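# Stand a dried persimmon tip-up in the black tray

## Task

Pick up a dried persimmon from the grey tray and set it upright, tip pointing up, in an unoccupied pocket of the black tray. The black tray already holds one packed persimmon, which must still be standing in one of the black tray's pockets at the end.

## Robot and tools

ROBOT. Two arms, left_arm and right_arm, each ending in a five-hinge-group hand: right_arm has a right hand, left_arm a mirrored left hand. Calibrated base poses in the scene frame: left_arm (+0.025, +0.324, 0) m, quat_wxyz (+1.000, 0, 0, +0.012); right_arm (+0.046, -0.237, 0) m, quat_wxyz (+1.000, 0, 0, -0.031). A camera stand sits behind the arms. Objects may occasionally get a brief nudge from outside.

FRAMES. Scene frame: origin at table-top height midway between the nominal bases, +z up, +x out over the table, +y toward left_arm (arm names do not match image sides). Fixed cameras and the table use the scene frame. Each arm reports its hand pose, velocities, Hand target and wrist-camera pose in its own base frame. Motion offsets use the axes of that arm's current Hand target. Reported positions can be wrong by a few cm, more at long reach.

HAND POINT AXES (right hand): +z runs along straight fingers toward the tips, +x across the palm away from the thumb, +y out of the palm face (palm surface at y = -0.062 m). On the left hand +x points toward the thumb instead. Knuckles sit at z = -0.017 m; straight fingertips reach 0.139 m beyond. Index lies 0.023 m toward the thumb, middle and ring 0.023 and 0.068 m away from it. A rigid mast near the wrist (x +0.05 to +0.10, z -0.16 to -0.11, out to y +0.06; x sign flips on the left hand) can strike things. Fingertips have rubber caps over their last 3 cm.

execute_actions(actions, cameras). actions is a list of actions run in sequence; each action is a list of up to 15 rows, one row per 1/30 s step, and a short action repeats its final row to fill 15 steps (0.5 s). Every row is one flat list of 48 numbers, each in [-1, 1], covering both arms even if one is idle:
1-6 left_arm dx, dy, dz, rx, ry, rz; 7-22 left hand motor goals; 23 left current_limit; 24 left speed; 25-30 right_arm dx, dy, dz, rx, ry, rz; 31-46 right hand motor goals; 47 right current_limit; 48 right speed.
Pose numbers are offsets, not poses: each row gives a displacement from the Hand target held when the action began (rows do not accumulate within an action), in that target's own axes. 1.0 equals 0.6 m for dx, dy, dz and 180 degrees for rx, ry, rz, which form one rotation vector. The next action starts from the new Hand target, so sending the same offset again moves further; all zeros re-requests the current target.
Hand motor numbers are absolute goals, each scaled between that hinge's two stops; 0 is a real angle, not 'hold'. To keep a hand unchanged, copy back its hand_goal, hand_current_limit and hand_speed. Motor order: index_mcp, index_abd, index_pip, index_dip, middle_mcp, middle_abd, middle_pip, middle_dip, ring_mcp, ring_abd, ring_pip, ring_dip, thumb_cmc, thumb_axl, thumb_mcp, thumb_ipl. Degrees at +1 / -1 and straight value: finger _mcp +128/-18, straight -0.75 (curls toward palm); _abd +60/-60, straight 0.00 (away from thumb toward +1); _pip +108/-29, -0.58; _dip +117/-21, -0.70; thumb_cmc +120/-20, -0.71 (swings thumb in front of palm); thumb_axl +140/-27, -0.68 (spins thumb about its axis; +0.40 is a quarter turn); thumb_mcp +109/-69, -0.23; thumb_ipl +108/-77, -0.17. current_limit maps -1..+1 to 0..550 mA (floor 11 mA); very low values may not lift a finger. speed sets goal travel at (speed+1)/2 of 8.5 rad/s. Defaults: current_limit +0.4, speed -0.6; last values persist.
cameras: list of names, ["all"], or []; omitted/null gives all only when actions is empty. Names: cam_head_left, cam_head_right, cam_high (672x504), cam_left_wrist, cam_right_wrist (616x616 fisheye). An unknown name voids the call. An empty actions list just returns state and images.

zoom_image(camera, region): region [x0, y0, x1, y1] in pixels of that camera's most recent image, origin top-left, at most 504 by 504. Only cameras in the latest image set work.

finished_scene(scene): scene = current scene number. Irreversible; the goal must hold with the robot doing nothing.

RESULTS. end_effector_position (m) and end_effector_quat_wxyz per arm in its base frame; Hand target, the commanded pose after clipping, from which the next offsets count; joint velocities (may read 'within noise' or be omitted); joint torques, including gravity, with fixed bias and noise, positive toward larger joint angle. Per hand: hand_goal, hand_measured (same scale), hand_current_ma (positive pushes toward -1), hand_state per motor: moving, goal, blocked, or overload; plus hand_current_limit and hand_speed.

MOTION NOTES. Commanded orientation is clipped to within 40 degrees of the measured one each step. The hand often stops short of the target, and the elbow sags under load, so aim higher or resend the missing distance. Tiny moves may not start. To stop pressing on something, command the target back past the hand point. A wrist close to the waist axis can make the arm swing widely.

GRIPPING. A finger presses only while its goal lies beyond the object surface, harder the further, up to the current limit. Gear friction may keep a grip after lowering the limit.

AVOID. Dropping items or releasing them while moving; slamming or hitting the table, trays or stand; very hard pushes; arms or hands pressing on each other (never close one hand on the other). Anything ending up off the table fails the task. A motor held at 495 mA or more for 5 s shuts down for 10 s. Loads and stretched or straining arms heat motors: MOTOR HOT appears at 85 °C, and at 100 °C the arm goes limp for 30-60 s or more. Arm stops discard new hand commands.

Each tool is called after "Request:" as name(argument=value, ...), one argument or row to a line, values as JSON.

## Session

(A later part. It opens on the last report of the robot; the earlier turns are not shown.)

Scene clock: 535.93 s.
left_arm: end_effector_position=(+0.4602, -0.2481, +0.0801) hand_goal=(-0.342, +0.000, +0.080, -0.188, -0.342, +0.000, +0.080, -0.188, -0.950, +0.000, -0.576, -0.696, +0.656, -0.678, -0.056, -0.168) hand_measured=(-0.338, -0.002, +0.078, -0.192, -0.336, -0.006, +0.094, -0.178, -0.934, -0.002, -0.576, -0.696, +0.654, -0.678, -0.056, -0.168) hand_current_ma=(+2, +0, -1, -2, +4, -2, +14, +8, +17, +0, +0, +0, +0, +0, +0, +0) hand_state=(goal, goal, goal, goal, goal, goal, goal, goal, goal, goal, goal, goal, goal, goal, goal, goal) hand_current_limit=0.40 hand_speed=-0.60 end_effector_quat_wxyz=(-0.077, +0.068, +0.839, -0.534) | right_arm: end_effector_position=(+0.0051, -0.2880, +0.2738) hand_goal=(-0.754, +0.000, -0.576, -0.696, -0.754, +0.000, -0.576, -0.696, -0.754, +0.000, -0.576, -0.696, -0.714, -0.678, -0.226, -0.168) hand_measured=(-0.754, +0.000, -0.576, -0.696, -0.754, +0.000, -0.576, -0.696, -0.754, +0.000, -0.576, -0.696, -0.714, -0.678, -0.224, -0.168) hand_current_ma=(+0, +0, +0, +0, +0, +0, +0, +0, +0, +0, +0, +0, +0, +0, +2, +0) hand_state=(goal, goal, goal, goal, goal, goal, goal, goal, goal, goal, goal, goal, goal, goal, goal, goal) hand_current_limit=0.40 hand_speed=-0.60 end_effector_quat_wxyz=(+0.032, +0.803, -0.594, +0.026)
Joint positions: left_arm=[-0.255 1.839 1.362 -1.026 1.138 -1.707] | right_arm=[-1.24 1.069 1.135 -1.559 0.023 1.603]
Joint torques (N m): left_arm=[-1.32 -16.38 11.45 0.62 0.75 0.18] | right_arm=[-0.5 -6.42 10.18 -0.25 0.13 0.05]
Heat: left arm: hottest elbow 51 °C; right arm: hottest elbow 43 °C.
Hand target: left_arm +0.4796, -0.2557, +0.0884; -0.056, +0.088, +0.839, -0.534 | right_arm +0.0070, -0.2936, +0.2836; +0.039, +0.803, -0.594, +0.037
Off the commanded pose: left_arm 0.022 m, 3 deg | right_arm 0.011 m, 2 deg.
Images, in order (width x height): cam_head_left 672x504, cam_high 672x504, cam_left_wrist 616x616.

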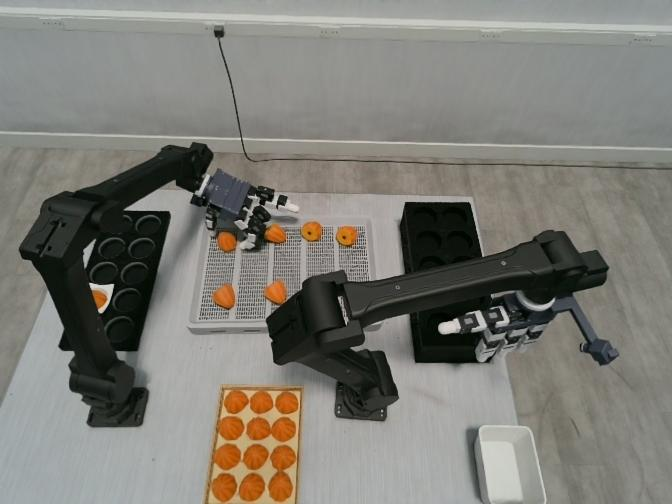

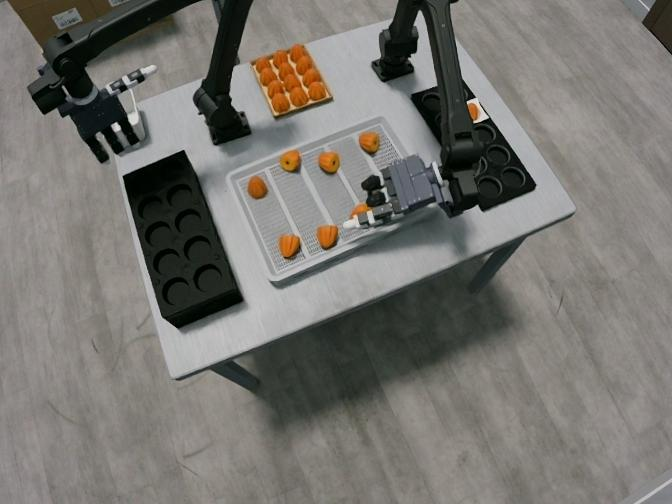

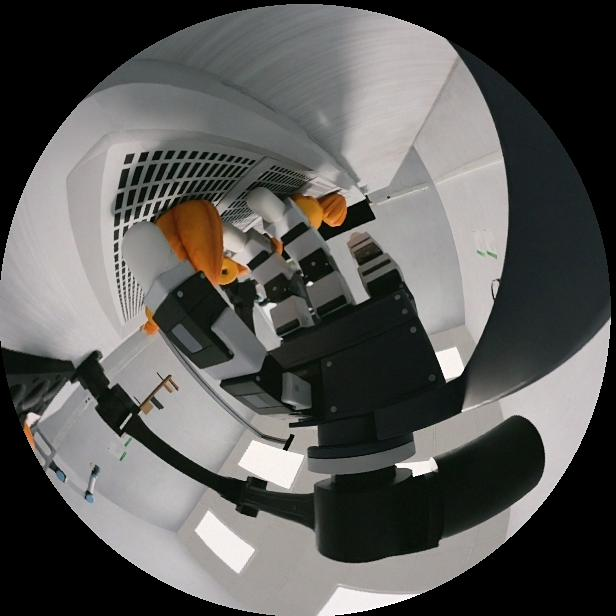

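Request:
execute_actions(
  actions=[
    [[0.003,0.0433,0.0058,0,0,0,-0.342,0,0.08,-0.188,-0.342,0,0.08,-0.188,-0.95,0,-0.576,-0.696,0.657,-0.678,-0.056,-0.168,0.4,-0.6,0,0,0,0,0,0,-0.754,0,-0.576,-0.696,-0.754,0,-0.576,-0.696,-0.754,0,-0.576,-0.696,-0.714,-0.678,-0.226,-0.168,0.4,-0.6]],
  ],
  cameras=["cam_head_left","cam_high","cam_left_wrist"],
)

Request:
zoom_image(
  camera="cam_head_left",
  region=[180, 140, 320, 280],
)

Request:
zoom_image(
  camera="cam_left_wrist",
  region=[70, 60, 370, 360],
)

Scene clock: 548.73 s.
left_arm: end_effector_position=(+0.4613, -0.2493, +0.0784) hand_goal=(-0.342, +0.000, +0.080, -0.188, -0.342, +0.000, +0.080, -0.188, -0.950, +0.000, -0.576, -0.696, +0.656, -0.678, -0.056, -0.168) hand_measured=(-0.338, -0.002, +0.078, -0.192, -0.334, -0.026, +0.104, -0.172, -0.934, -0.002, -0.576, -0.696, +0.654, -0.678, -0.056, -0.168) hand_current_ma=(+2, +0, -1, -2, +5, -25, +30, +17, +17, +0, +0, +0, +0, +0, +0, +0) hand_state=(goal, goal, goal, goal, goal, blocked, blocked, goal, goal, goal, goal, goal, goal, goal, goal, goal) hand_current_limit=0.40 hand_speed=-0.60 end_effector_quat_wxyz=(-0.076, +0.070, +0.838, -0.536) | right_arm: end_effector_position=(+0.0051, -0.2880, +0.2738) hand_goal=(-0.754, +0.000, -0.576, -0.696, -0.754, +0.000, -0.576, -0.696, -0.754, +0.000, -0.576, -0.696, -0.714, -0.678, -0.226, -0.168) hand_measured=(-0.754, +0.000, -0.576, -0.696, -0.754, +0.000, -0.576, -0.696, -0.754, +0.000, -0.576, -0.696, -0.714, -0.678, -0.224, -0.168) hand_current_ma=(+0, +0, +0, +0, +0, +0, +0, +0, +0, +0, +0, +0, +0, +0, +2, +0) hand_state=(goal, goal, goal, goal, goal, goal, goal, goal, goal, goal, goal, goal, goal, goal, goal, goal) hand_current_limit=0.40 hand_speed=-0.60 end_effector_quat_wxyz=(+0.032, +0.803, -0.594, +0.026)
Joint positions: left_arm=[-0.255 1.843 1.362 -1.019 1.144 -1.704] | right_arm=[-1.24 1.069 1.135 -1.559 0.023 1.603]
Joint torques (N m): left_arm=[-0.03 -14.8 9.22 1.46 0.56 0.48] | right_arm=[-0.5 -6.36 10.17 -0.24 0.12 0.06]
Heat: left arm: hottest elbow 52 °C; right arm: hottest elbow 43 °C.
Hand target: left_arm +0.4794, -0.2477, +0.0632; -0.056, +0.088, +0.839, -0.534 | right_arm +0.0070, -0.2936, +0.2836; +0.039, +0.803, -0.594, +0.037
Off the commanded pose: left_arm 0.024 m, 3 deg | right_arm 0.011 m, 2 deg.
Images, in order (width x height): cam_head_left 672x504, cam_high 672x504, cam_left_wrist 616x616.

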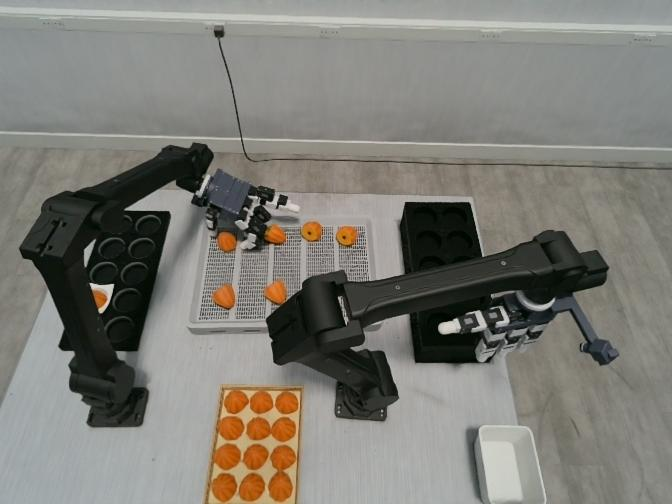

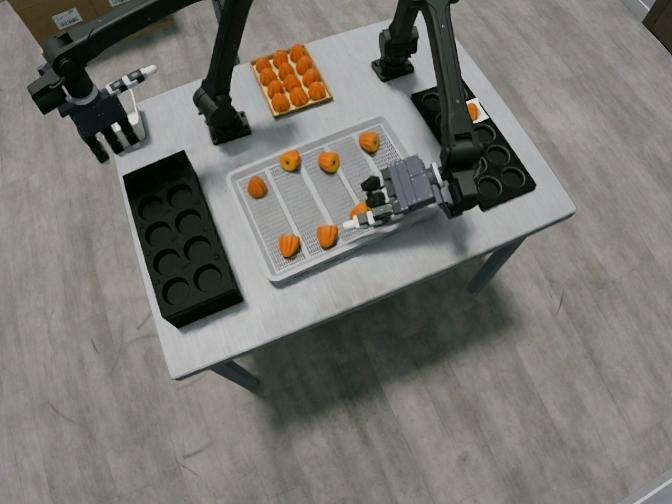

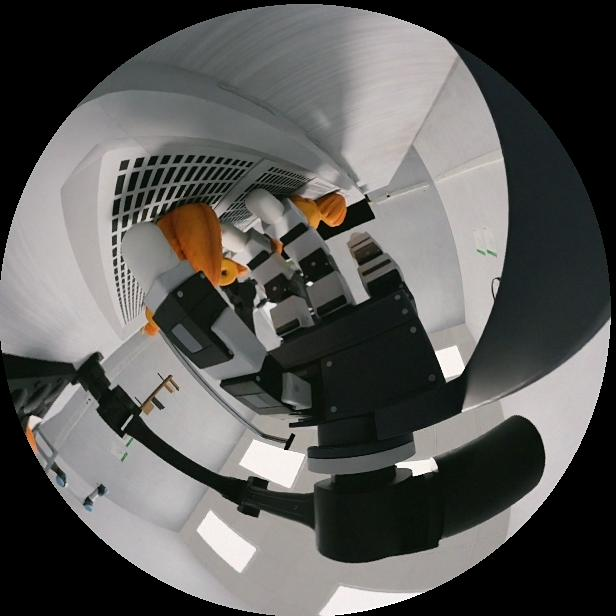

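Scaled by 3.600 from the camera's 672x504 image, which has a finer 960x720 frame.

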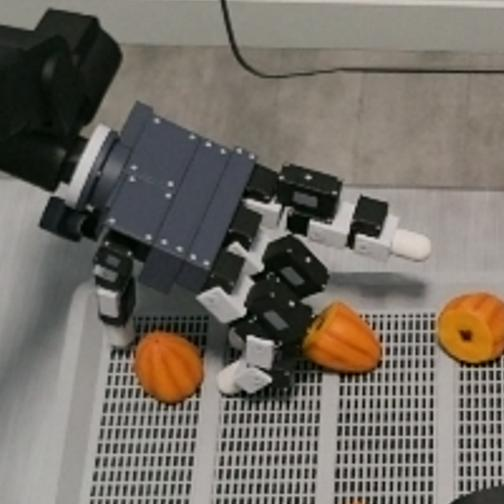

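Scaled by 1.680 from the camera's 616x616 image, which has a finer 880x880 frame.

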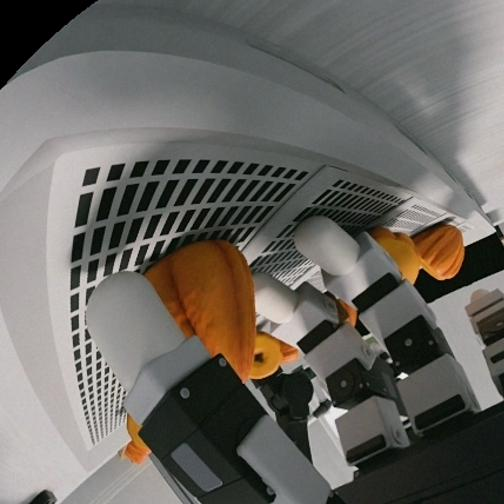

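Request:
execute_actions(
  actions=[
    [[0.0347,-0.026,-0.0152,0,0,0,-0.342,0,0.08,-0.188,-0.342,0,0.08,-0.188,-0.95,0,-0.576,-0.696,0.657,-0.678,-0.056,-0.168,0.4,-0.6,0,0,0,0,0,0,-0.754,0,-0.576,-0.696,-0.754,0,-0.576,-0.696,-0.754,0,-0.576,-0.696,-0.714,-0.678,-0.226,-0.168,0.4,-0.6]],
  ],
  cameras=["cam_head_left","cam_left_wrist"],
)

Request:
zoom_image(
  camera="cam_head_left",
  region=[180, 140, 320, 280],
)

Request:
zoom_image(
  camera="cam_left_wrist",
  region=[70, 60, 370, 360],
)

Scene clock: 594.47 s.
left_arm: end_effector_position=(+0.4564, -0.2467, +0.0791) hand_goal=(-0.342, +0.000, +0.080, -0.188, -0.342, +0.000, +0.080, -0.188, -0.950, +0.000, -0.576, -0.696, +0.656, -0.678, -0.056, -0.168) hand_measured=(-0.338, -0.002, +0.078, -0.192, -0.334, +0.004, +0.094, -0.178, -0.934, -0.002, -0.576, -0.696, +0.654, -0.678, -0.056, -0.168) hand_current_ma=(+2, +0, -1, -2, +5, +1, +13, +8, +17, +0, +0, +0, +0, +0, +0, +0) hand_state=(goal, goal, goal, goal, goal, goal, goal, goal, goal, goal, goal, goal, goal, goal, goal, goal) hand_current_limit=0.40 hand_speed=-0.60 end_effector_quat_wxyz=(-0.066, +0.086, +0.838, -0.536) | right_arm: end_effector_position=(+0.0051, -0.2880, +0.2738) hand_goal=(-0.754, +0.000, -0.576, -0.696, -0.754, +0.000, -0.576, -0.696, -0.754, +0.000, -0.576, -0.696, -0.714, -0.678, -0.226, -0.168) hand_measured=(-0.754, +0.000, -0.576, -0.696, -0.754, +0.000, -0.576, -0.696, -0.754, +0.000, -0.576, -0.696, -0.714, -0.678, -0.224, -0.168) hand_current_ma=(+0, +0, +0, +0, +0, +0, +0, +0, +0, +0, +0, +0, +0, +0, +2, +0) hand_state=(goal, goal, goal, goal, goal, goal, goal, goal, goal, goal, goal, goal, goal, goal, goal, goal) hand_current_limit=0.40 hand_speed=-0.60 end_effector_quat_wxyz=(+0.032, +0.803, -0.594, +0.026)
Joint positions: left_arm=[-0.255 1.822 1.337 -1.018 1.139 -1.665] | right_arm=[-1.24 1.069 1.135 -1.559 0.023 1.603]
Joint torques (N m): left_arm=[0.03 -18.61 7.43 0.51 0.77 0.14] | right_arm=[-0.32 -6.3 10.19 -0.28 0.13 0.06]
Heat: left arm: hottest elbow 49 °C; right arm: hottest elbow 43 °C.
Hand target: left_arm +0.4593, -0.2417, +0.0812; -0.057, +0.088, +0.839, -0.534 | right_arm +0.0070, -0.2936, +0.2836; +0.039, +0.803, -0.594, +0.037
Off the commanded pose: left_arm 0.006 m, 1 deg | right_arm 0.011 m, 2 deg.
Images, in order (width x height): cam_head_left 672x504, cam_left_wrist 616x616.

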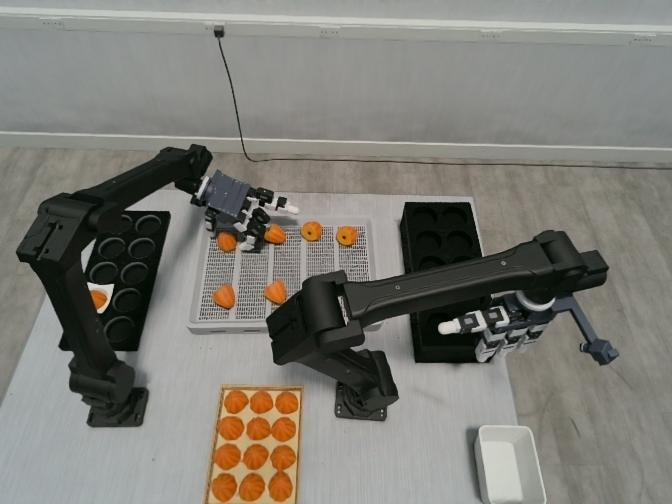

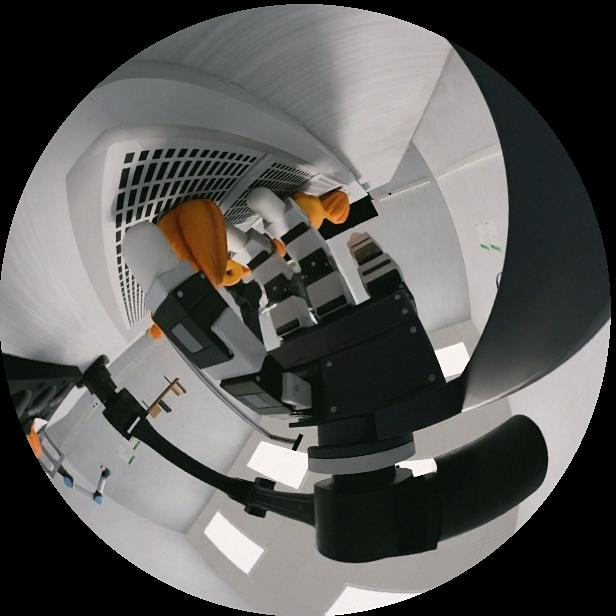

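Scaled by 3.600 from the camera's 672x504 image, which has a finer 960x720 frame.

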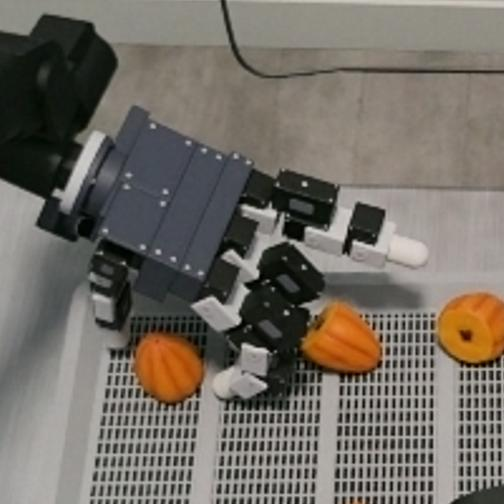

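Scaled by 1.680 from the camera's 616x616 image, which has a finer 880x880 frame.

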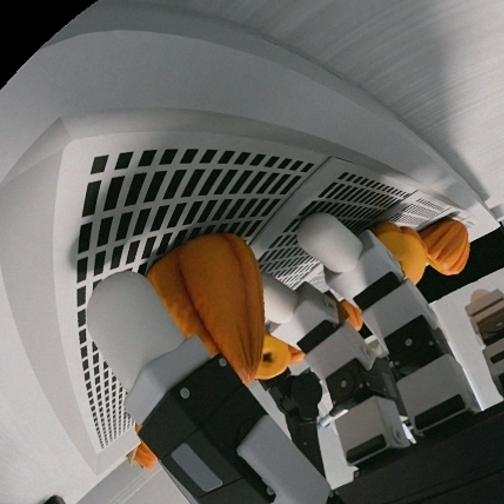

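Request:
execute_actions(
  actions=[
    [[0.0372,-0.0065,-0.0018,0,0,0,-0.342,0,0.08,-0.188,-0.342,0,0.08,-0.188,-0.95,0,-0.576,-0.696,0.657,-0.678,-0.056,-0.168,0.4,-0.6,0,0,0,0,0,0,-0.754,0,-0.576,-0.696,-0.754,0,-0.576,-0.696,-0.754,0,-0.576,-0.696,-0.714,-0.678,-0.226,-0.168,0.4,-0.6]],
  ],
  cameras=["cam_head_left","cam_left_wrist"],
)

Request:
zoom_image(
  camera="cam_head_left",
  region=[180, 140, 320, 280],
)

Request:
zoom_image(
  camera="cam_left_wrist",
  region=[70, 60, 370, 360],
)

Scene clock: 605.87 s.
left_arm: end_effector_position=(+0.4327, -0.2401, +0.0795) hand_goal=(-0.342, +0.000, +0.080, -0.188, -0.342, +0.000, +0.080, -0.188, -0.950, +0.000, -0.576, -0.696, +0.656, -0.678, -0.056, -0.168) hand_measured=(-0.338, -0.002, +0.078, -0.192, -0.336, +0.000, +0.084, -0.184, -0.934, -0.002, -0.576, -0.696, +0.656, -0.678, -0.056, -0.168) hand_current_ma=(+2, +0, -1, -2, +5, +0, +2, +1, +17, +0, +0, +0, +0, +0, +0, +0) hand_state=(goal, goal, goal, goal, goal, goal, goal, goal, goal, goal, goal, goal, goal, goal, goal, goal) hand_current_limit=0.40 hand_speed=-0.60 end_effector_quat_wxyz=(-0.069, +0.085, +0.838, -0.534) | right_arm: end_effector_position=(+0.0051, -0.2880, +0.2738) hand_goal=(-0.754, +0.000, -0.576, -0.696, -0.754, +0.000, -0.576, -0.696, -0.754, +0.000, -0.576, -0.696, -0.714, -0.678, -0.226, -0.168) hand_measured=(-0.754, +0.000, -0.576, -0.696, -0.754, +0.000, -0.576, -0.696, -0.754, +0.000, -0.576, -0.696, -0.714, -0.678, -0.224, -0.168) hand_current_ma=(+0, +0, +0, +0, +0, +0, +0, +0, +0, +0, +0, +0, +0, +0, +2, +0) hand_state=(goal, goal, goal, goal, goal, goal, goal, goal, goal, goal, goal, goal, goal, goal, goal, goal) hand_current_limit=0.40 hand_speed=-0.60 end_effector_quat_wxyz=(+0.032, +0.803, -0.594, +0.026)
Joint positions: left_arm=[-0.255 1.769 1.262 -1.007 1.137 -1.66] | right_arm=[-1.24 1.069 1.135 -1.559 0.023 1.603]
Joint torques (N m): left_arm=[-0.26 -17.96 7.65 0.75 0.87 0.06] | right_arm=[-0.38 -6.3 10.14 -0.27 0.13 0.07]
Heat: left arm: hottest elbow 47 °C; right arm: hottest elbow 43 °C.
Hand target: left_arm +0.4375, -0.2377, +0.0853; -0.056, +0.088, +0.839, -0.534 | right_arm +0.0070, -0.2936, +0.2836; +0.039, +0.803, -0.594, +0.037
Off the commanded pose: left_arm 0.008 m, 1 deg | right_arm 0.011 m, 2 deg.
Images, in order (width x height): cam_head_left 672x504, cam_left_wrist 616x616.

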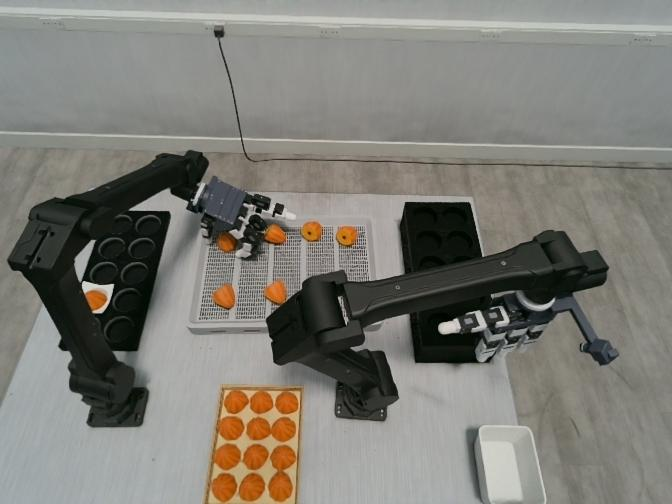

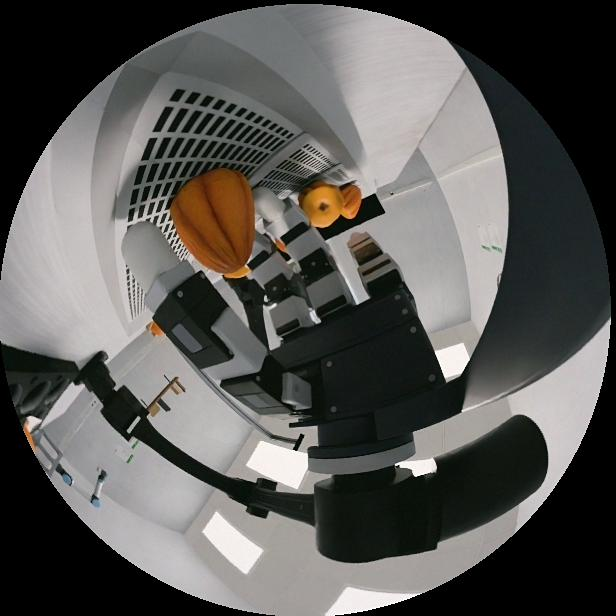

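Scaled by 3.600 from the camera's 672x504 image, which has a finer 960x720 frame.

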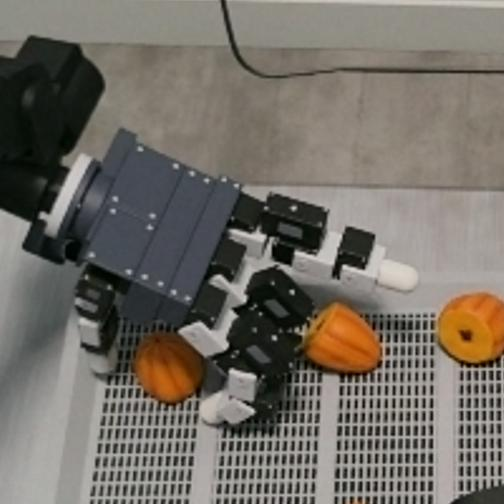

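Scaled by 1.680 from the camera's 616x616 image, which has a finer 880x880 frame.

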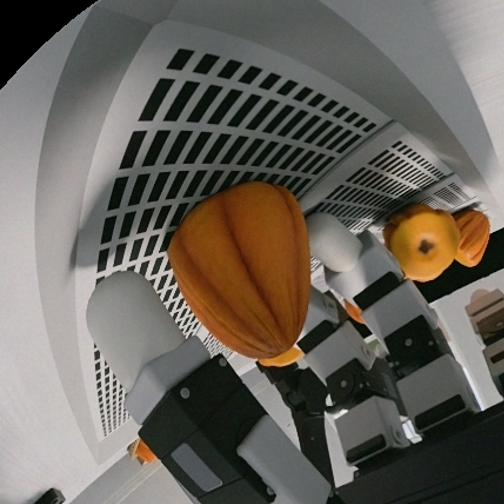

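Request:
execute_actions(
  actions=[
    [[0,0,0,0,0,0,-0.24,0,0.08,-0.1,-0.24,0,0.08,-0.1,-0.95,0,-0.576,-0.696,0.657,-0.678,0.04,-0.168,0,-0.8,0,0,0,0,0,0,-0.754,0,-0.576,-0.696,-0.754,0,-0.576,-0.696,-0.754,0,-0.576,-0.696,-0.714,-0.678,-0.226,-0.168,0.4,-0.6]],
    [[0,0,0,0,0,0,-0.18,0,0.08,-0.04,-0.18,0,0.08,-0.04,-0.95,0,-0.576,-0.696,0.657,-0.678,0.08,-0.168,0,-0.8,0,0,0,0,0,0,-0.754,0,-0.576,-0.696,-0.754,0,-0.576,-0.696,-0.754,0,-0.576,-0.696,-0.714,-0.678,-0.226,-0.168,0.4,-0.6]],
  ],
  cameras=["cam_head_left","cam_left_wrist"],
)

Request:
zoom_image(
  camera="cam_head_left",
  region=[180, 140, 320, 280],
)

Request:
zoom_image(
  camera="cam_left_wrist",
  region=[70, 60, 370, 360],
)

Scene clock: 620.90 s.
left_arm: end_effector_position=(+0.4324, -0.2399, +0.0787) hand_goal=(-0.180, +0.000, +0.080, -0.040, -0.180, +0.000, +0.080, -0.040, -0.950, +0.000, -0.576, -0.696, +0.656, -0.678, +0.080, -0.168) hand_measured=(-0.180, -0.002, +0.078, -0.044, -0.208, +0.002, +0.070, -0.052, -0.934, -0.002, -0.576, -0.696, +0.650, -0.678, +0.054, -0.172) hand_current_ma=(+0, +0, -1, -2, -42, +0, -8, -12, +17, +0, +0, +0, -3, +0, -48, -3) hand_state=(goal, goal, goal, goal, blocked, goal, goal, goal, goal, goal, goal, goal, goal, goal, blocked, goal) hand_current_limit=0.00 hand_speed=-0.80 end_effector_quat_wxyz=(-0.069, +0.085, +0.839, -0.534) | right_arm: end_effector_position=(+0.0051, -0.2880, +0.2738) hand_goal=(-0.754, +0.000, -0.576, -0.696, -0.754, +0.000, -0.576, -0.696, -0.754, +0.000, -0.576, -0.696, -0.714, -0.678, -0.226, -0.168) hand_measured=(-0.754, +0.000, -0.576, -0.696, -0.754, +0.000, -0.576, -0.696, -0.754, +0.000, -0.576, -0.696, -0.714, -0.678, -0.224, -0.168) hand_current_ma=(+0, +0, +0, +0, +0, +0, +0, +0, +0, +0, +0, +0, +0, +0, +2, +0) hand_state=(goal, goal, goal, goal, goal, goal, goal, goal, goal, goal, goal, goal, goal, goal, goal, goal) hand_current_limit=0.40 hand_speed=-0.60 end_effector_quat_wxyz=(+0.032, +0.803, -0.594, +0.026)
Joint positions: left_arm=[-0.255 1.769 1.26 -1.005 1.136 -1.66] | right_arm=[-1.24 1.069 1.135 -1.559 0.023 1.603]
Joint torques (N m): left_arm=[-0.26 -17.55 7.8 0.77 0.91 0.06] | right_arm=[-0.32 -6.36 10.22 -0.24 0.13 0.07]
Heat: left arm: hottest elbow 46 °C; right arm: hottest elbow 44 °C.
Hand target: left_arm +0.4374, -0.2377, +0.0852; -0.056, +0.088, +0.839, -0.534 | right_arm +0.0070, -0.2936, +0.2836; +0.039, +0.803, -0.594, +0.037
Off the commanded pose: left_arm 0.008 m, 1 deg | right_arm 0.011 m, 2 deg.
Images, in order (width x height): cam_head_left 672x504, cam_left_wrist 616x616.

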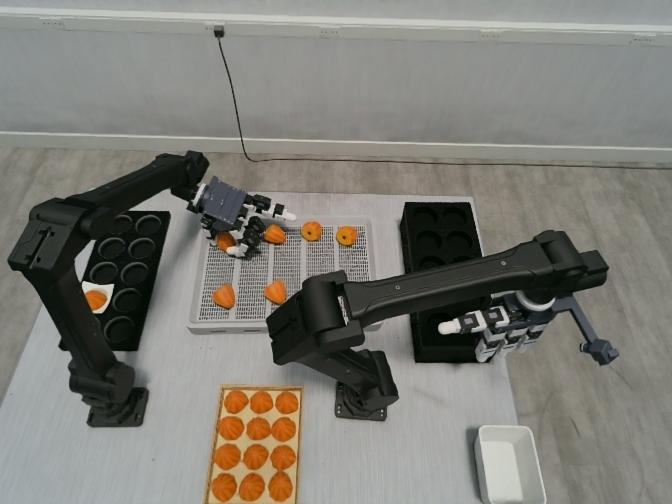

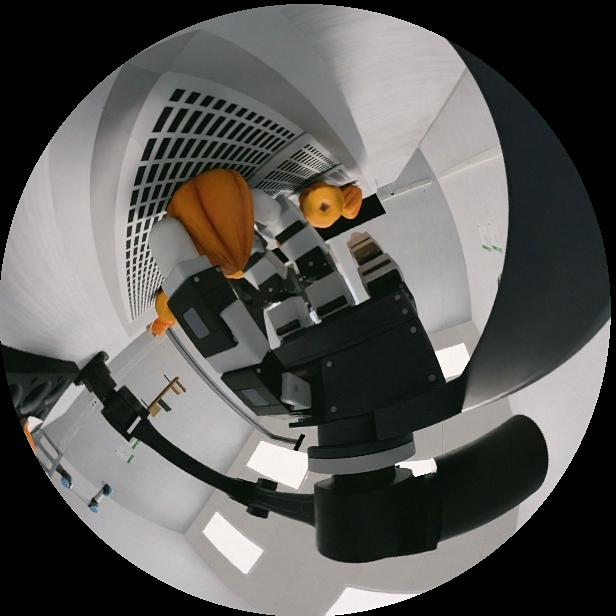

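Scaled by 3.600 from the camera's 672x504 image, which has a finer 960x720 frame.

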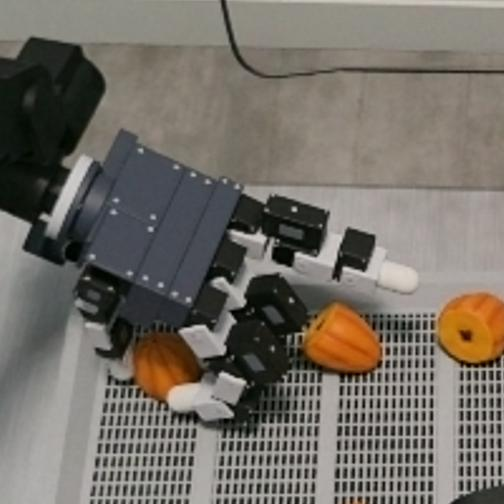

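Scaled by 1.680 from the camera's 616x616 image, which has a finer 880x880 frame.

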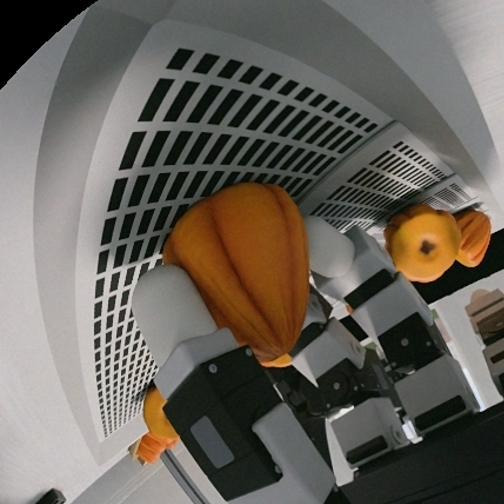

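Request:
execute_actions(
  actions=[
    [[0,0,0,0,0,0,-0.342,0,0.08,-0.188,-0.342,0,0.08,-0.188,-0.95,0,-0.576,-0.696,0.657,-0.678,-0.03,-0.168,0,-0.6,0,0,0,0,0,0,-0.754,0,-0.576,-0.696,-0.754,0,-0.576,-0.696,-0.754,0,-0.576,-0.696,-0.714,-0.678,-0.226,-0.168,0.4,-0.6]],
    [[0,0,0,0,0,0,-0.342,0.22,0.08,-0.188,-0.342,-0.2,0.08,-0.188,-0.95,0,-0.576,-0.696,0.657,-0.678,-0.03,-0.168,0,-0.6,0,0,0,0,0,0,-0.754,0,-0.576,-0.696,-0.754,0,-0.576,-0.696,-0.754,0,-0.576,-0.696,-0.714,-0.678,-0.226,-0.168,0.4,-0.6]],
    [[0,0,0,0,0,0,-0.2,0.22,0.08,-0.08,-0.2,-0.2,0.08,-0.08,-0.95,0,-0.576,-0.696,0.657,-0.678,0.07,-0.168,0,-0.7,0,0,0,0,0,0,-0.754,0,-0.576,-0.696,-0.754,0,-0.576,-0.696,-0.754,0,-0.576,-0.696,-0.714,-0.678,-0.226,-0.168,0.4,-0.6]],
    [[0,0,0,0,0,0,-0.16,0.22,0.08,-0.04,-0.16,-0.2,0.08,-0.04,-0.95,0,-0.576,-0.696,0.657,-0.678,0.1,-0.168,0,-0.8,0,0,0,0,0,0,-0.754,0,-0.576,-0.696,-0.754,0,-0.576,-0.696,-0.754,0,-0.576,-0.696,-0.714,-0.678,-0.226,-0.168,0.4,-0.6]],
  ],
  cameras=["cam_head_left","cam_left_wrist"],
)

Request:
zoom_image(
  camera="cam_head_left",
  region=[180, 140, 320, 280],
)

Request:
zoom_image(
  camera="cam_left_wrist",
  region=[70, 60, 370, 360],
)

Scene clock: 650.67 s.
left_arm: end_effector_position=(+0.4329, -0.2393, +0.0801) hand_goal=(-0.160, +0.220, +0.080, -0.040, -0.160, -0.200, +0.080, -0.040, -0.950, +0.000, -0.576, -0.696, +0.656, -0.678, +0.100, -0.168) hand_measured=(-0.184, +0.140, +0.074, -0.048, -0.186, -0.136, +0.080, -0.046, -0.934, -0.002, -0.576, -0.696, +0.648, -0.678, +0.052, -0.176) hand_current_ma=(-33, -150, -3, -7, -35, +108, +0, -3, +17, +0, +0, +0, -7, +0, -123, -9) hand_state=(blocked, blocked, goal, goal, blocked, blocked, goal, goal, goal, goal, goal, goal, goal, goal, blocked, goal) hand_current_limit=0.00 hand_speed=-0.80 end_effector_quat_wxyz=(-0.067, +0.085, +0.839, -0.534) | right_arm: end_effector_position=(+0.0051, -0.2880, +0.2738) hand_goal=(-0.754, +0.000, -0.576, -0.696, -0.754, +0.000, -0.576, -0.696, -0.754, +0.000, -0.576, -0.696, -0.714, -0.678, -0.226, -0.168) hand_measured=(-0.754, +0.000, -0.576, -0.696, -0.754, +0.000, -0.576, -0.696, -0.754, +0.000, -0.576, -0.696, -0.714, -0.678, -0.224, -0.168) hand_current_ma=(+0, +0, +0, +0, +0, +0, +0, +0, +0, +0, +0, +0, +0, +0, +2, +0) hand_state=(goal, goal, goal, goal, goal, goal, goal, goal, goal, goal, goal, goal, goal, goal, goal, goal) hand_current_limit=0.40 hand_speed=-0.60 end_effector_quat_wxyz=(+0.032, +0.803, -0.594, +0.026)
Joint positions: left_arm=[-0.254 1.766 1.26 -1.005 1.135 -1.66] | right_arm=[-1.24 1.069 1.135 -1.559 0.023 1.603]
Joint torques (N m): left_arm=[-0.15 -17.32 7.8 0.8 0.91 0.05] | right_arm=[-0.32 -6.42 10.14 -0.29 0.13 0.05]
Heat: left arm: hottest elbow 45 °C; right arm: hottest elbow 44 °C.
Hand target: left_arm +0.4374, -0.2376, +0.0852; -0.056, +0.088, +0.839, -0.534 | right_arm +0.0070, -0.2936, +0.2836; +0.039, +0.803, -0.594, +0.037
Off the commanded pose: left_arm 0.007 m, 1 deg | right_arm 0.011 m, 2 deg.
Images, in order (width x height): cam_head_left 672x504, cam_left_wrist 616x616.

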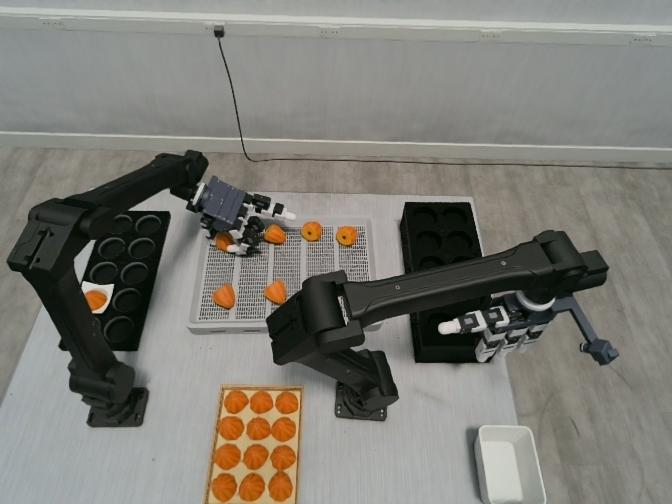

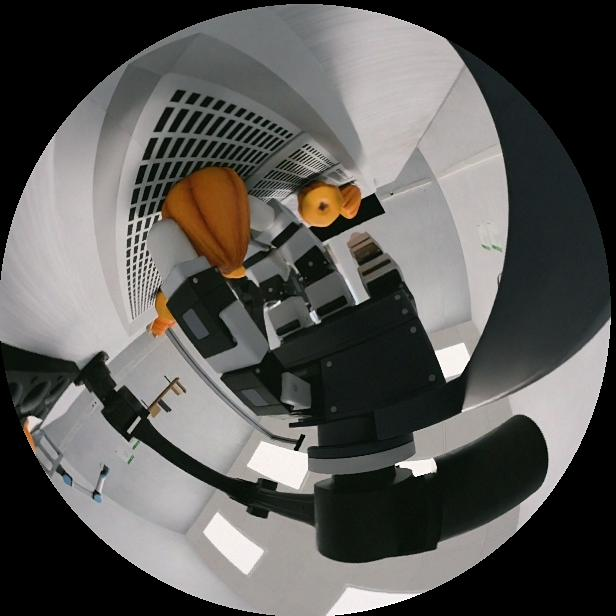

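Scaled by 3.600 from the camera's 672x504 image, which has a finer 960x720 frame.

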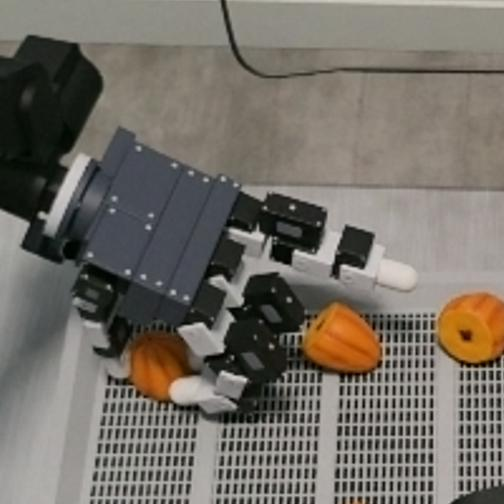

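Scaled by 1.680 from the camera's 616x616 image, which has a finer 880x880 frame.

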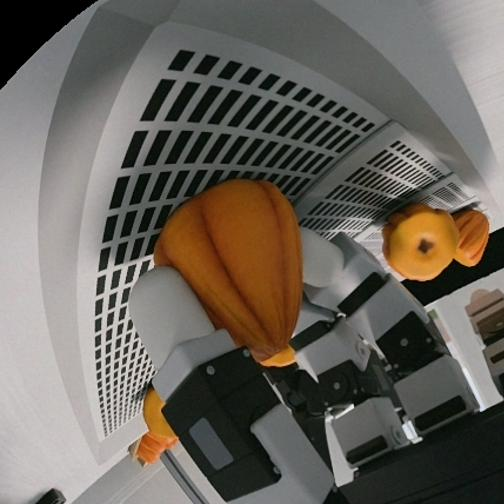

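Request:
execute_actions(
  actions=[
    [[0,0,0,0,0,0,-0.13,0.22,0.08,-0.02,-0.13,-0.2,0.08,-0.02,-0.95,0,-0.576,-0.696,0.657,-0.678,0.13,-0.15,0.1,-0.8,0,0,0,0,0,0,-0.754,0,-0.576,-0.696,-0.754,0,-0.576,-0.696,-0.754,0,-0.576,-0.696,-0.714,-0.678,-0.226,-0.168,0.4,-0.6]],
    [[0,-0.06,-0.028,0,0,0,-0.13,0.22,0.08,-0.02,-0.13,-0.2,0.08,-0.02,-0.95,0,-0.576,-0.696,0.657,-0.678,0.13,-0.15,0.1,-0.8,0,0,0,0,0,0,-0.754,0,-0.576,-0.696,-0.754,0,-0.576,-0.696,-0.754,0,-0.576,-0.696,-0.714,-0.678,-0.226,-0.168,0.4,-0.6]],
    [[0,-0.06,-0.028,0,0,0,-0.13,0.22,0.08,-0.02,-0.13,-0.2,0.08,-0.02,-0.95,0,-0.576,-0.696,0.657,-0.678,0.13,-0.15,0.1,-0.8,0,0,0,0,0,0,-0.754,0,-0.576,-0.696,-0.754,0,-0.576,-0.696,-0.754,0,-0.576,-0.696,-0.714,-0.678,-0.226,-0.168,0.4,-0.6]],
  ],
  cameras=["cam_head_left","cam_high","cam_left_wrist"],
)

Request:
zoom_image(
  camera="cam_head_left",
  region=[180, 140, 320, 280],
)

Request:
zoom_image(
  camera="cam_left_wrist",
  region=[70, 60, 370, 360],
)

Scene clock: 666.27 s.
left_arm: end_effector_position=(+0.4226, -0.2365, +0.1486) hand_goal=(-0.130, +0.220, +0.080, -0.020, -0.130, -0.200, +0.080, -0.020, -0.950, +0.000, -0.576, -0.696, +0.656, -0.678, +0.130, -0.150) hand_measured=(-0.130, +0.140, +0.076, -0.024, -0.130, -0.136, +0.082, -0.022, -0.934, -0.002, -0.576, -0.696, +0.654, -0.680, +0.126, -0.152) hand_current_ma=(+0, -148, -2, -2, +0, +108, +0, -1, +17, +0, +0, +0, -1, -1, -2, -1) hand_state=(goal, blocked, goal, goal, goal, blocked, goal, goal, goal, goal, goal, goal, goal, goal, goal, goal) hand_current_limit=0.10 hand_speed=-0.80 end_effector_quat_wxyz=(-0.072, +0.081, +0.839, -0.532) | right_arm: end_effector_position=(+0.0051, -0.2880, +0.2738) hand_goal=(-0.754, +0.000, -0.576, -0.696, -0.754, +0.000, -0.576, -0.696, -0.754, +0.000, -0.576, -0.696, -0.714, -0.678, -0.226, -0.168) hand_measured=(-0.754, +0.000, -0.576, -0.696, -0.754, +0.000, -0.576, -0.696, -0.754, +0.000, -0.576, -0.696, -0.714, -0.678, -0.224, -0.168) hand_current_ma=(+0, +0, +0, +0, +0, +0, +0, +0, +0, +0, +0, +0, +0, +0, +2, +0) hand_state=(goal, goal, goal, goal, goal, goal, goal, goal, goal, goal, goal, goal, goal, goal, goal, goal) hand_current_limit=0.40 hand_speed=-0.60 end_effector_quat_wxyz=(+0.032, +0.803, -0.594, +0.026)
Joint positions: left_arm=[-0.254 1.673 1.331 -1.179 1.134 -1.664] | right_arm=[-1.24 1.069 1.135 -1.559 0.023 1.603]
Joint torques (N m): left_arm=[-0.26 -15.85 12.01 -0.14 0.95 0.03] | right_arm=[-0.44 -6.53 10.17 -0.29 0.14 0.06]
Heat: left arm: hottest elbow 45 °C; right arm: hottest elbow 44 °C.
Hand target: left_arm +0.4375, -0.2376, +0.1648; -0.056, +0.088, +0.839, -0.534 | right_arm +0.0070, -0.2936, +0.2836; +0.039, +0.803, -0.594, +0.037
Off the commanded pose: left_arm 0.022 m, 2 deg | right_arm 0.011 m, 2 deg.
Images, in order (width x height): cam_head_left 672x504, cam_high 672x504, cam_left_wrist 616x616.

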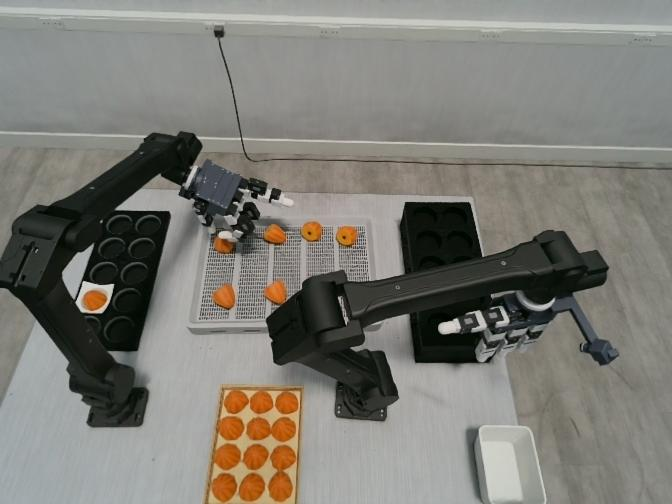

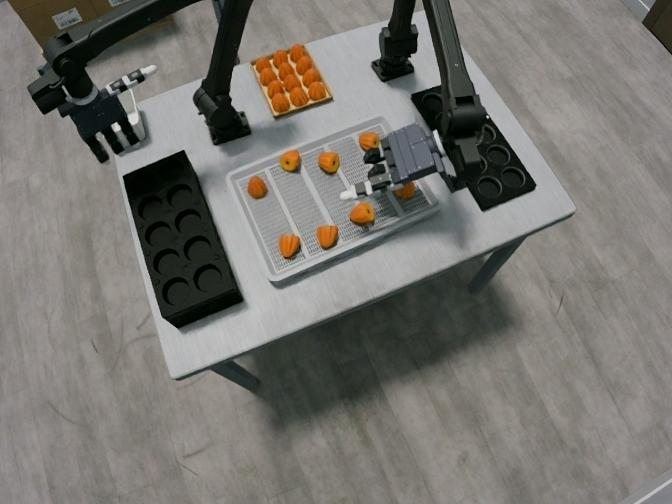

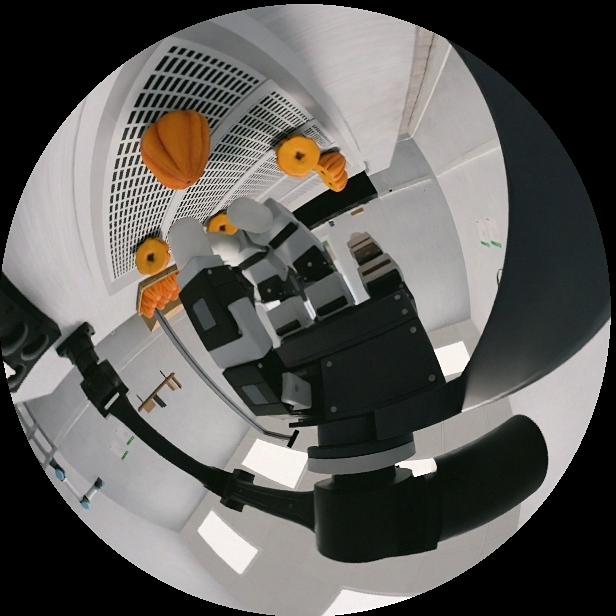

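Scaled by 3.600 from the camera's 672x504 image, which has a finer 960x720 frame.

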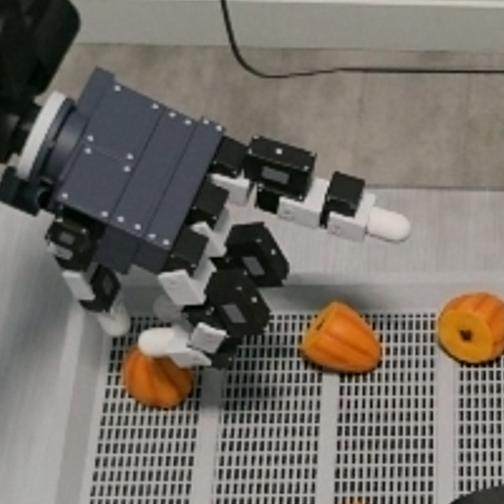

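Scaled by 1.680 from the camera's 616x616 image, which has a finer 880x880 frame.

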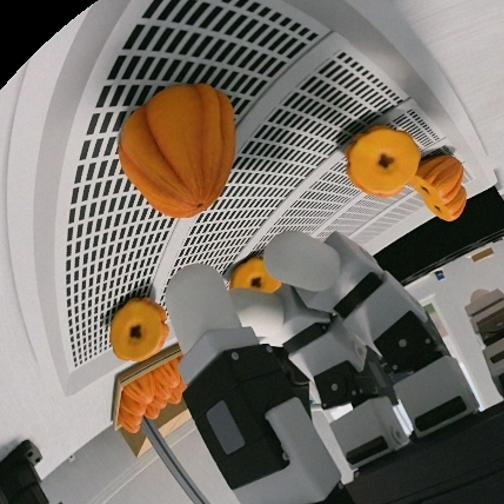

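Request:
execute_actions(
  actions=[
    [[0,0,0,0,0,0,-0.411,0.13,0.146,-0.043,-0.411,-0.13,0.146,-0.043,-0.95,0,-0.576,-0.696,0.657,-0.678,-0.056,-0.168,0.1,-0.5,0,0,0,0,0,0,-0.754,0,-0.576,-0.696,-0.754,0,-0.576,-0.696,-0.754,0,-0.576,-0.696,-0.714,-0.678,-0.226,-0.168,0.4,-0.6]],
    [[0.0098,0.0795,0.0471,0,0,0,-0.411,0.13,0.146,-0.043,-0.411,-0.13,0.146,-0.043,-0.95,0,-0.576,-0.696,0.657,-0.678,-0.056,-0.168,0.1,-0.5,0,0,0,0,0,0,-0.754,0,-0.576,-0.696,-0.754,0,-0.576,-0.696,-0.754,0,-0.576,-0.696,-0.714,-0.678,-0.226,-0.168,0.4,-0.6]],
  ],
  cameras=["cam_head_left","cam_left_wrist"],
)

Request:
zoom_image(
  camera="cam_head_left",
  region=[180, 140, 320, 280],
)

Request:
zoom_image(
  camera="cam_left_wrist",
  region=[70, 60, 370, 360],
)

Scene clock: 706.97 s.
left_arm: end_effector_position=(+0.4274, -0.2379, +0.1064) hand_goal=(-0.412, +0.130, +0.146, -0.044, -0.412, -0.130, +0.146, -0.044, -0.950, +0.000, -0.576, -0.696, +0.656, -0.678, -0.056, -0.168) hand_measured=(-0.400, +0.128, +0.142, -0.042, -0.402, -0.126, +0.142, -0.042, -0.934, -0.002, -0.576, -0.696, +0.654, -0.680, -0.052, -0.166) hand_current_ma=(+11, -1, -1, +1, +9, +1, -1, +1, +17, +0, +0, +0, +0, -1, +2, +1) hand_state=(goal, goal, goal, goal, goal, goal, goal, goal, goal, goal, goal, goal, goal, goal, goal, goal) hand_current_limit=0.10 hand_speed=-0.50 end_effector_quat_wxyz=(-0.061, +0.084, +0.839, -0.534) | right_arm: end_effector_position=(+0.0051, -0.2880, +0.2738) hand_goal=(-0.754, +0.000, -0.576, -0.696, -0.754, +0.000, -0.576, -0.696, -0.754, +0.000, -0.576, -0.696, -0.714, -0.678, -0.226, -0.168) hand_measured=(-0.754, +0.000, -0.576, -0.696, -0.754, +0.000, -0.576, -0.696, -0.754, +0.000, -0.576, -0.696, -0.714, -0.678, -0.224, -0.168) hand_current_ma=(+0, +0, +0, +0, +0, +0, +0, +0, +0, +0, +0, +0, +0, +0, +2, +0) hand_state=(goal, goal, goal, goal, goal, goal, goal, goal, goal, goal, goal, goal, goal, goal, goal, goal) hand_current_limit=0.40 hand_speed=-0.60 end_effector_quat_wxyz=(+0.032, +0.803, -0.594, +0.026)
Joint positions: left_arm=[-0.254 1.711 1.262 -1.036 1.134 -1.679] | right_arm=[-1.24 1.069 1.135 -1.559 0.023 1.603]
Joint torques (N m): left_arm=[-1.32 -15.97 8.46 0.83 0.97 -0.02] | right_arm=[-0.38 -6.3 10.18 -0.27 0.12 0.06]
Heat: left arm: hottest elbow 47 °C; right arm: hottest elbow 44 °C.
Hand target: left_arm +0.4306, -0.2417, +0.1095; -0.056, +0.088, +0.839, -0.534 | right_arm +0.0070, -0.2936, +0.2836; +0.039, +0.803, -0.594, +0.037
Off the commanded pose: left_arm 0.006 m, 1 deg | right_arm 0.011 m, 2 deg.
Images, in order (width x height): cam_head_left 672x504, cam_left_wrist 616x616.

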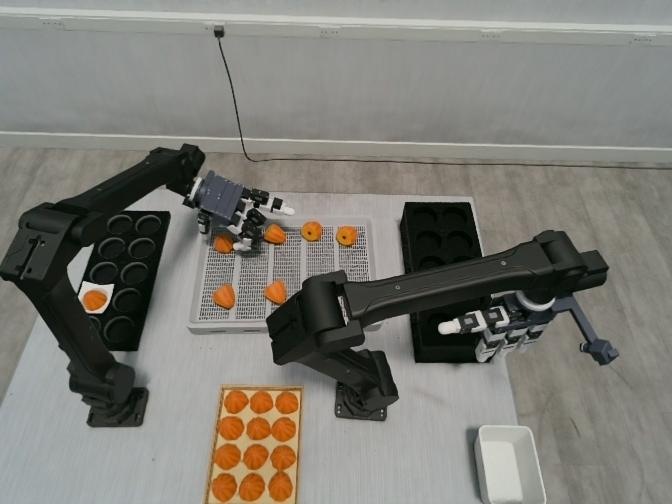

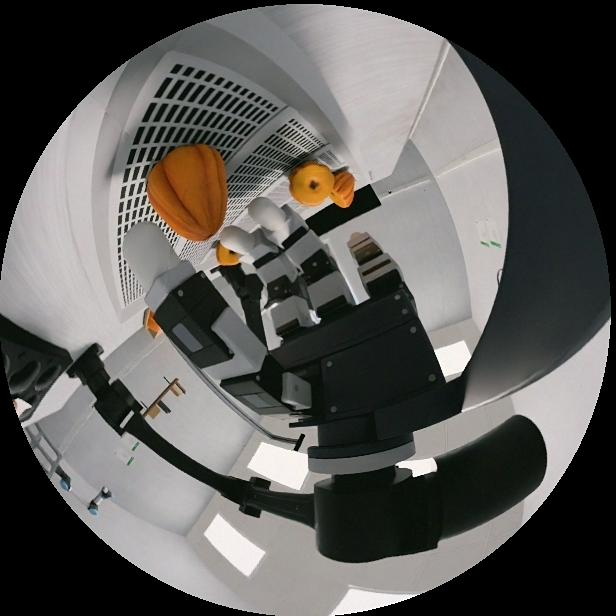

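Scaled by 3.600 from the camera's 672x504 image, which has a finer 960x720 frame.

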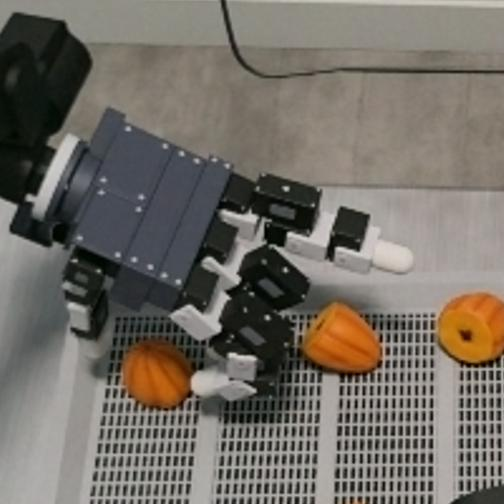

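Scaled by 1.680 from the camera's 616x616 image, which has a finer 880x880 frame.

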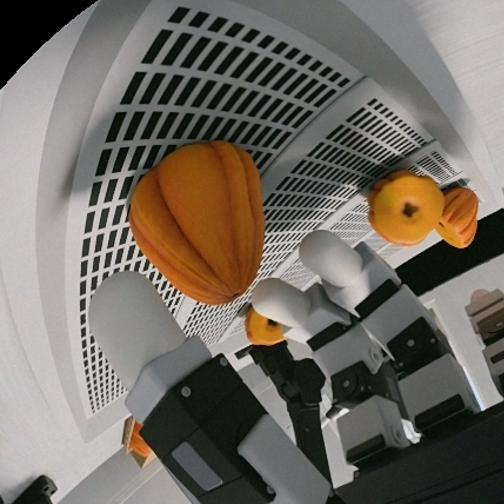

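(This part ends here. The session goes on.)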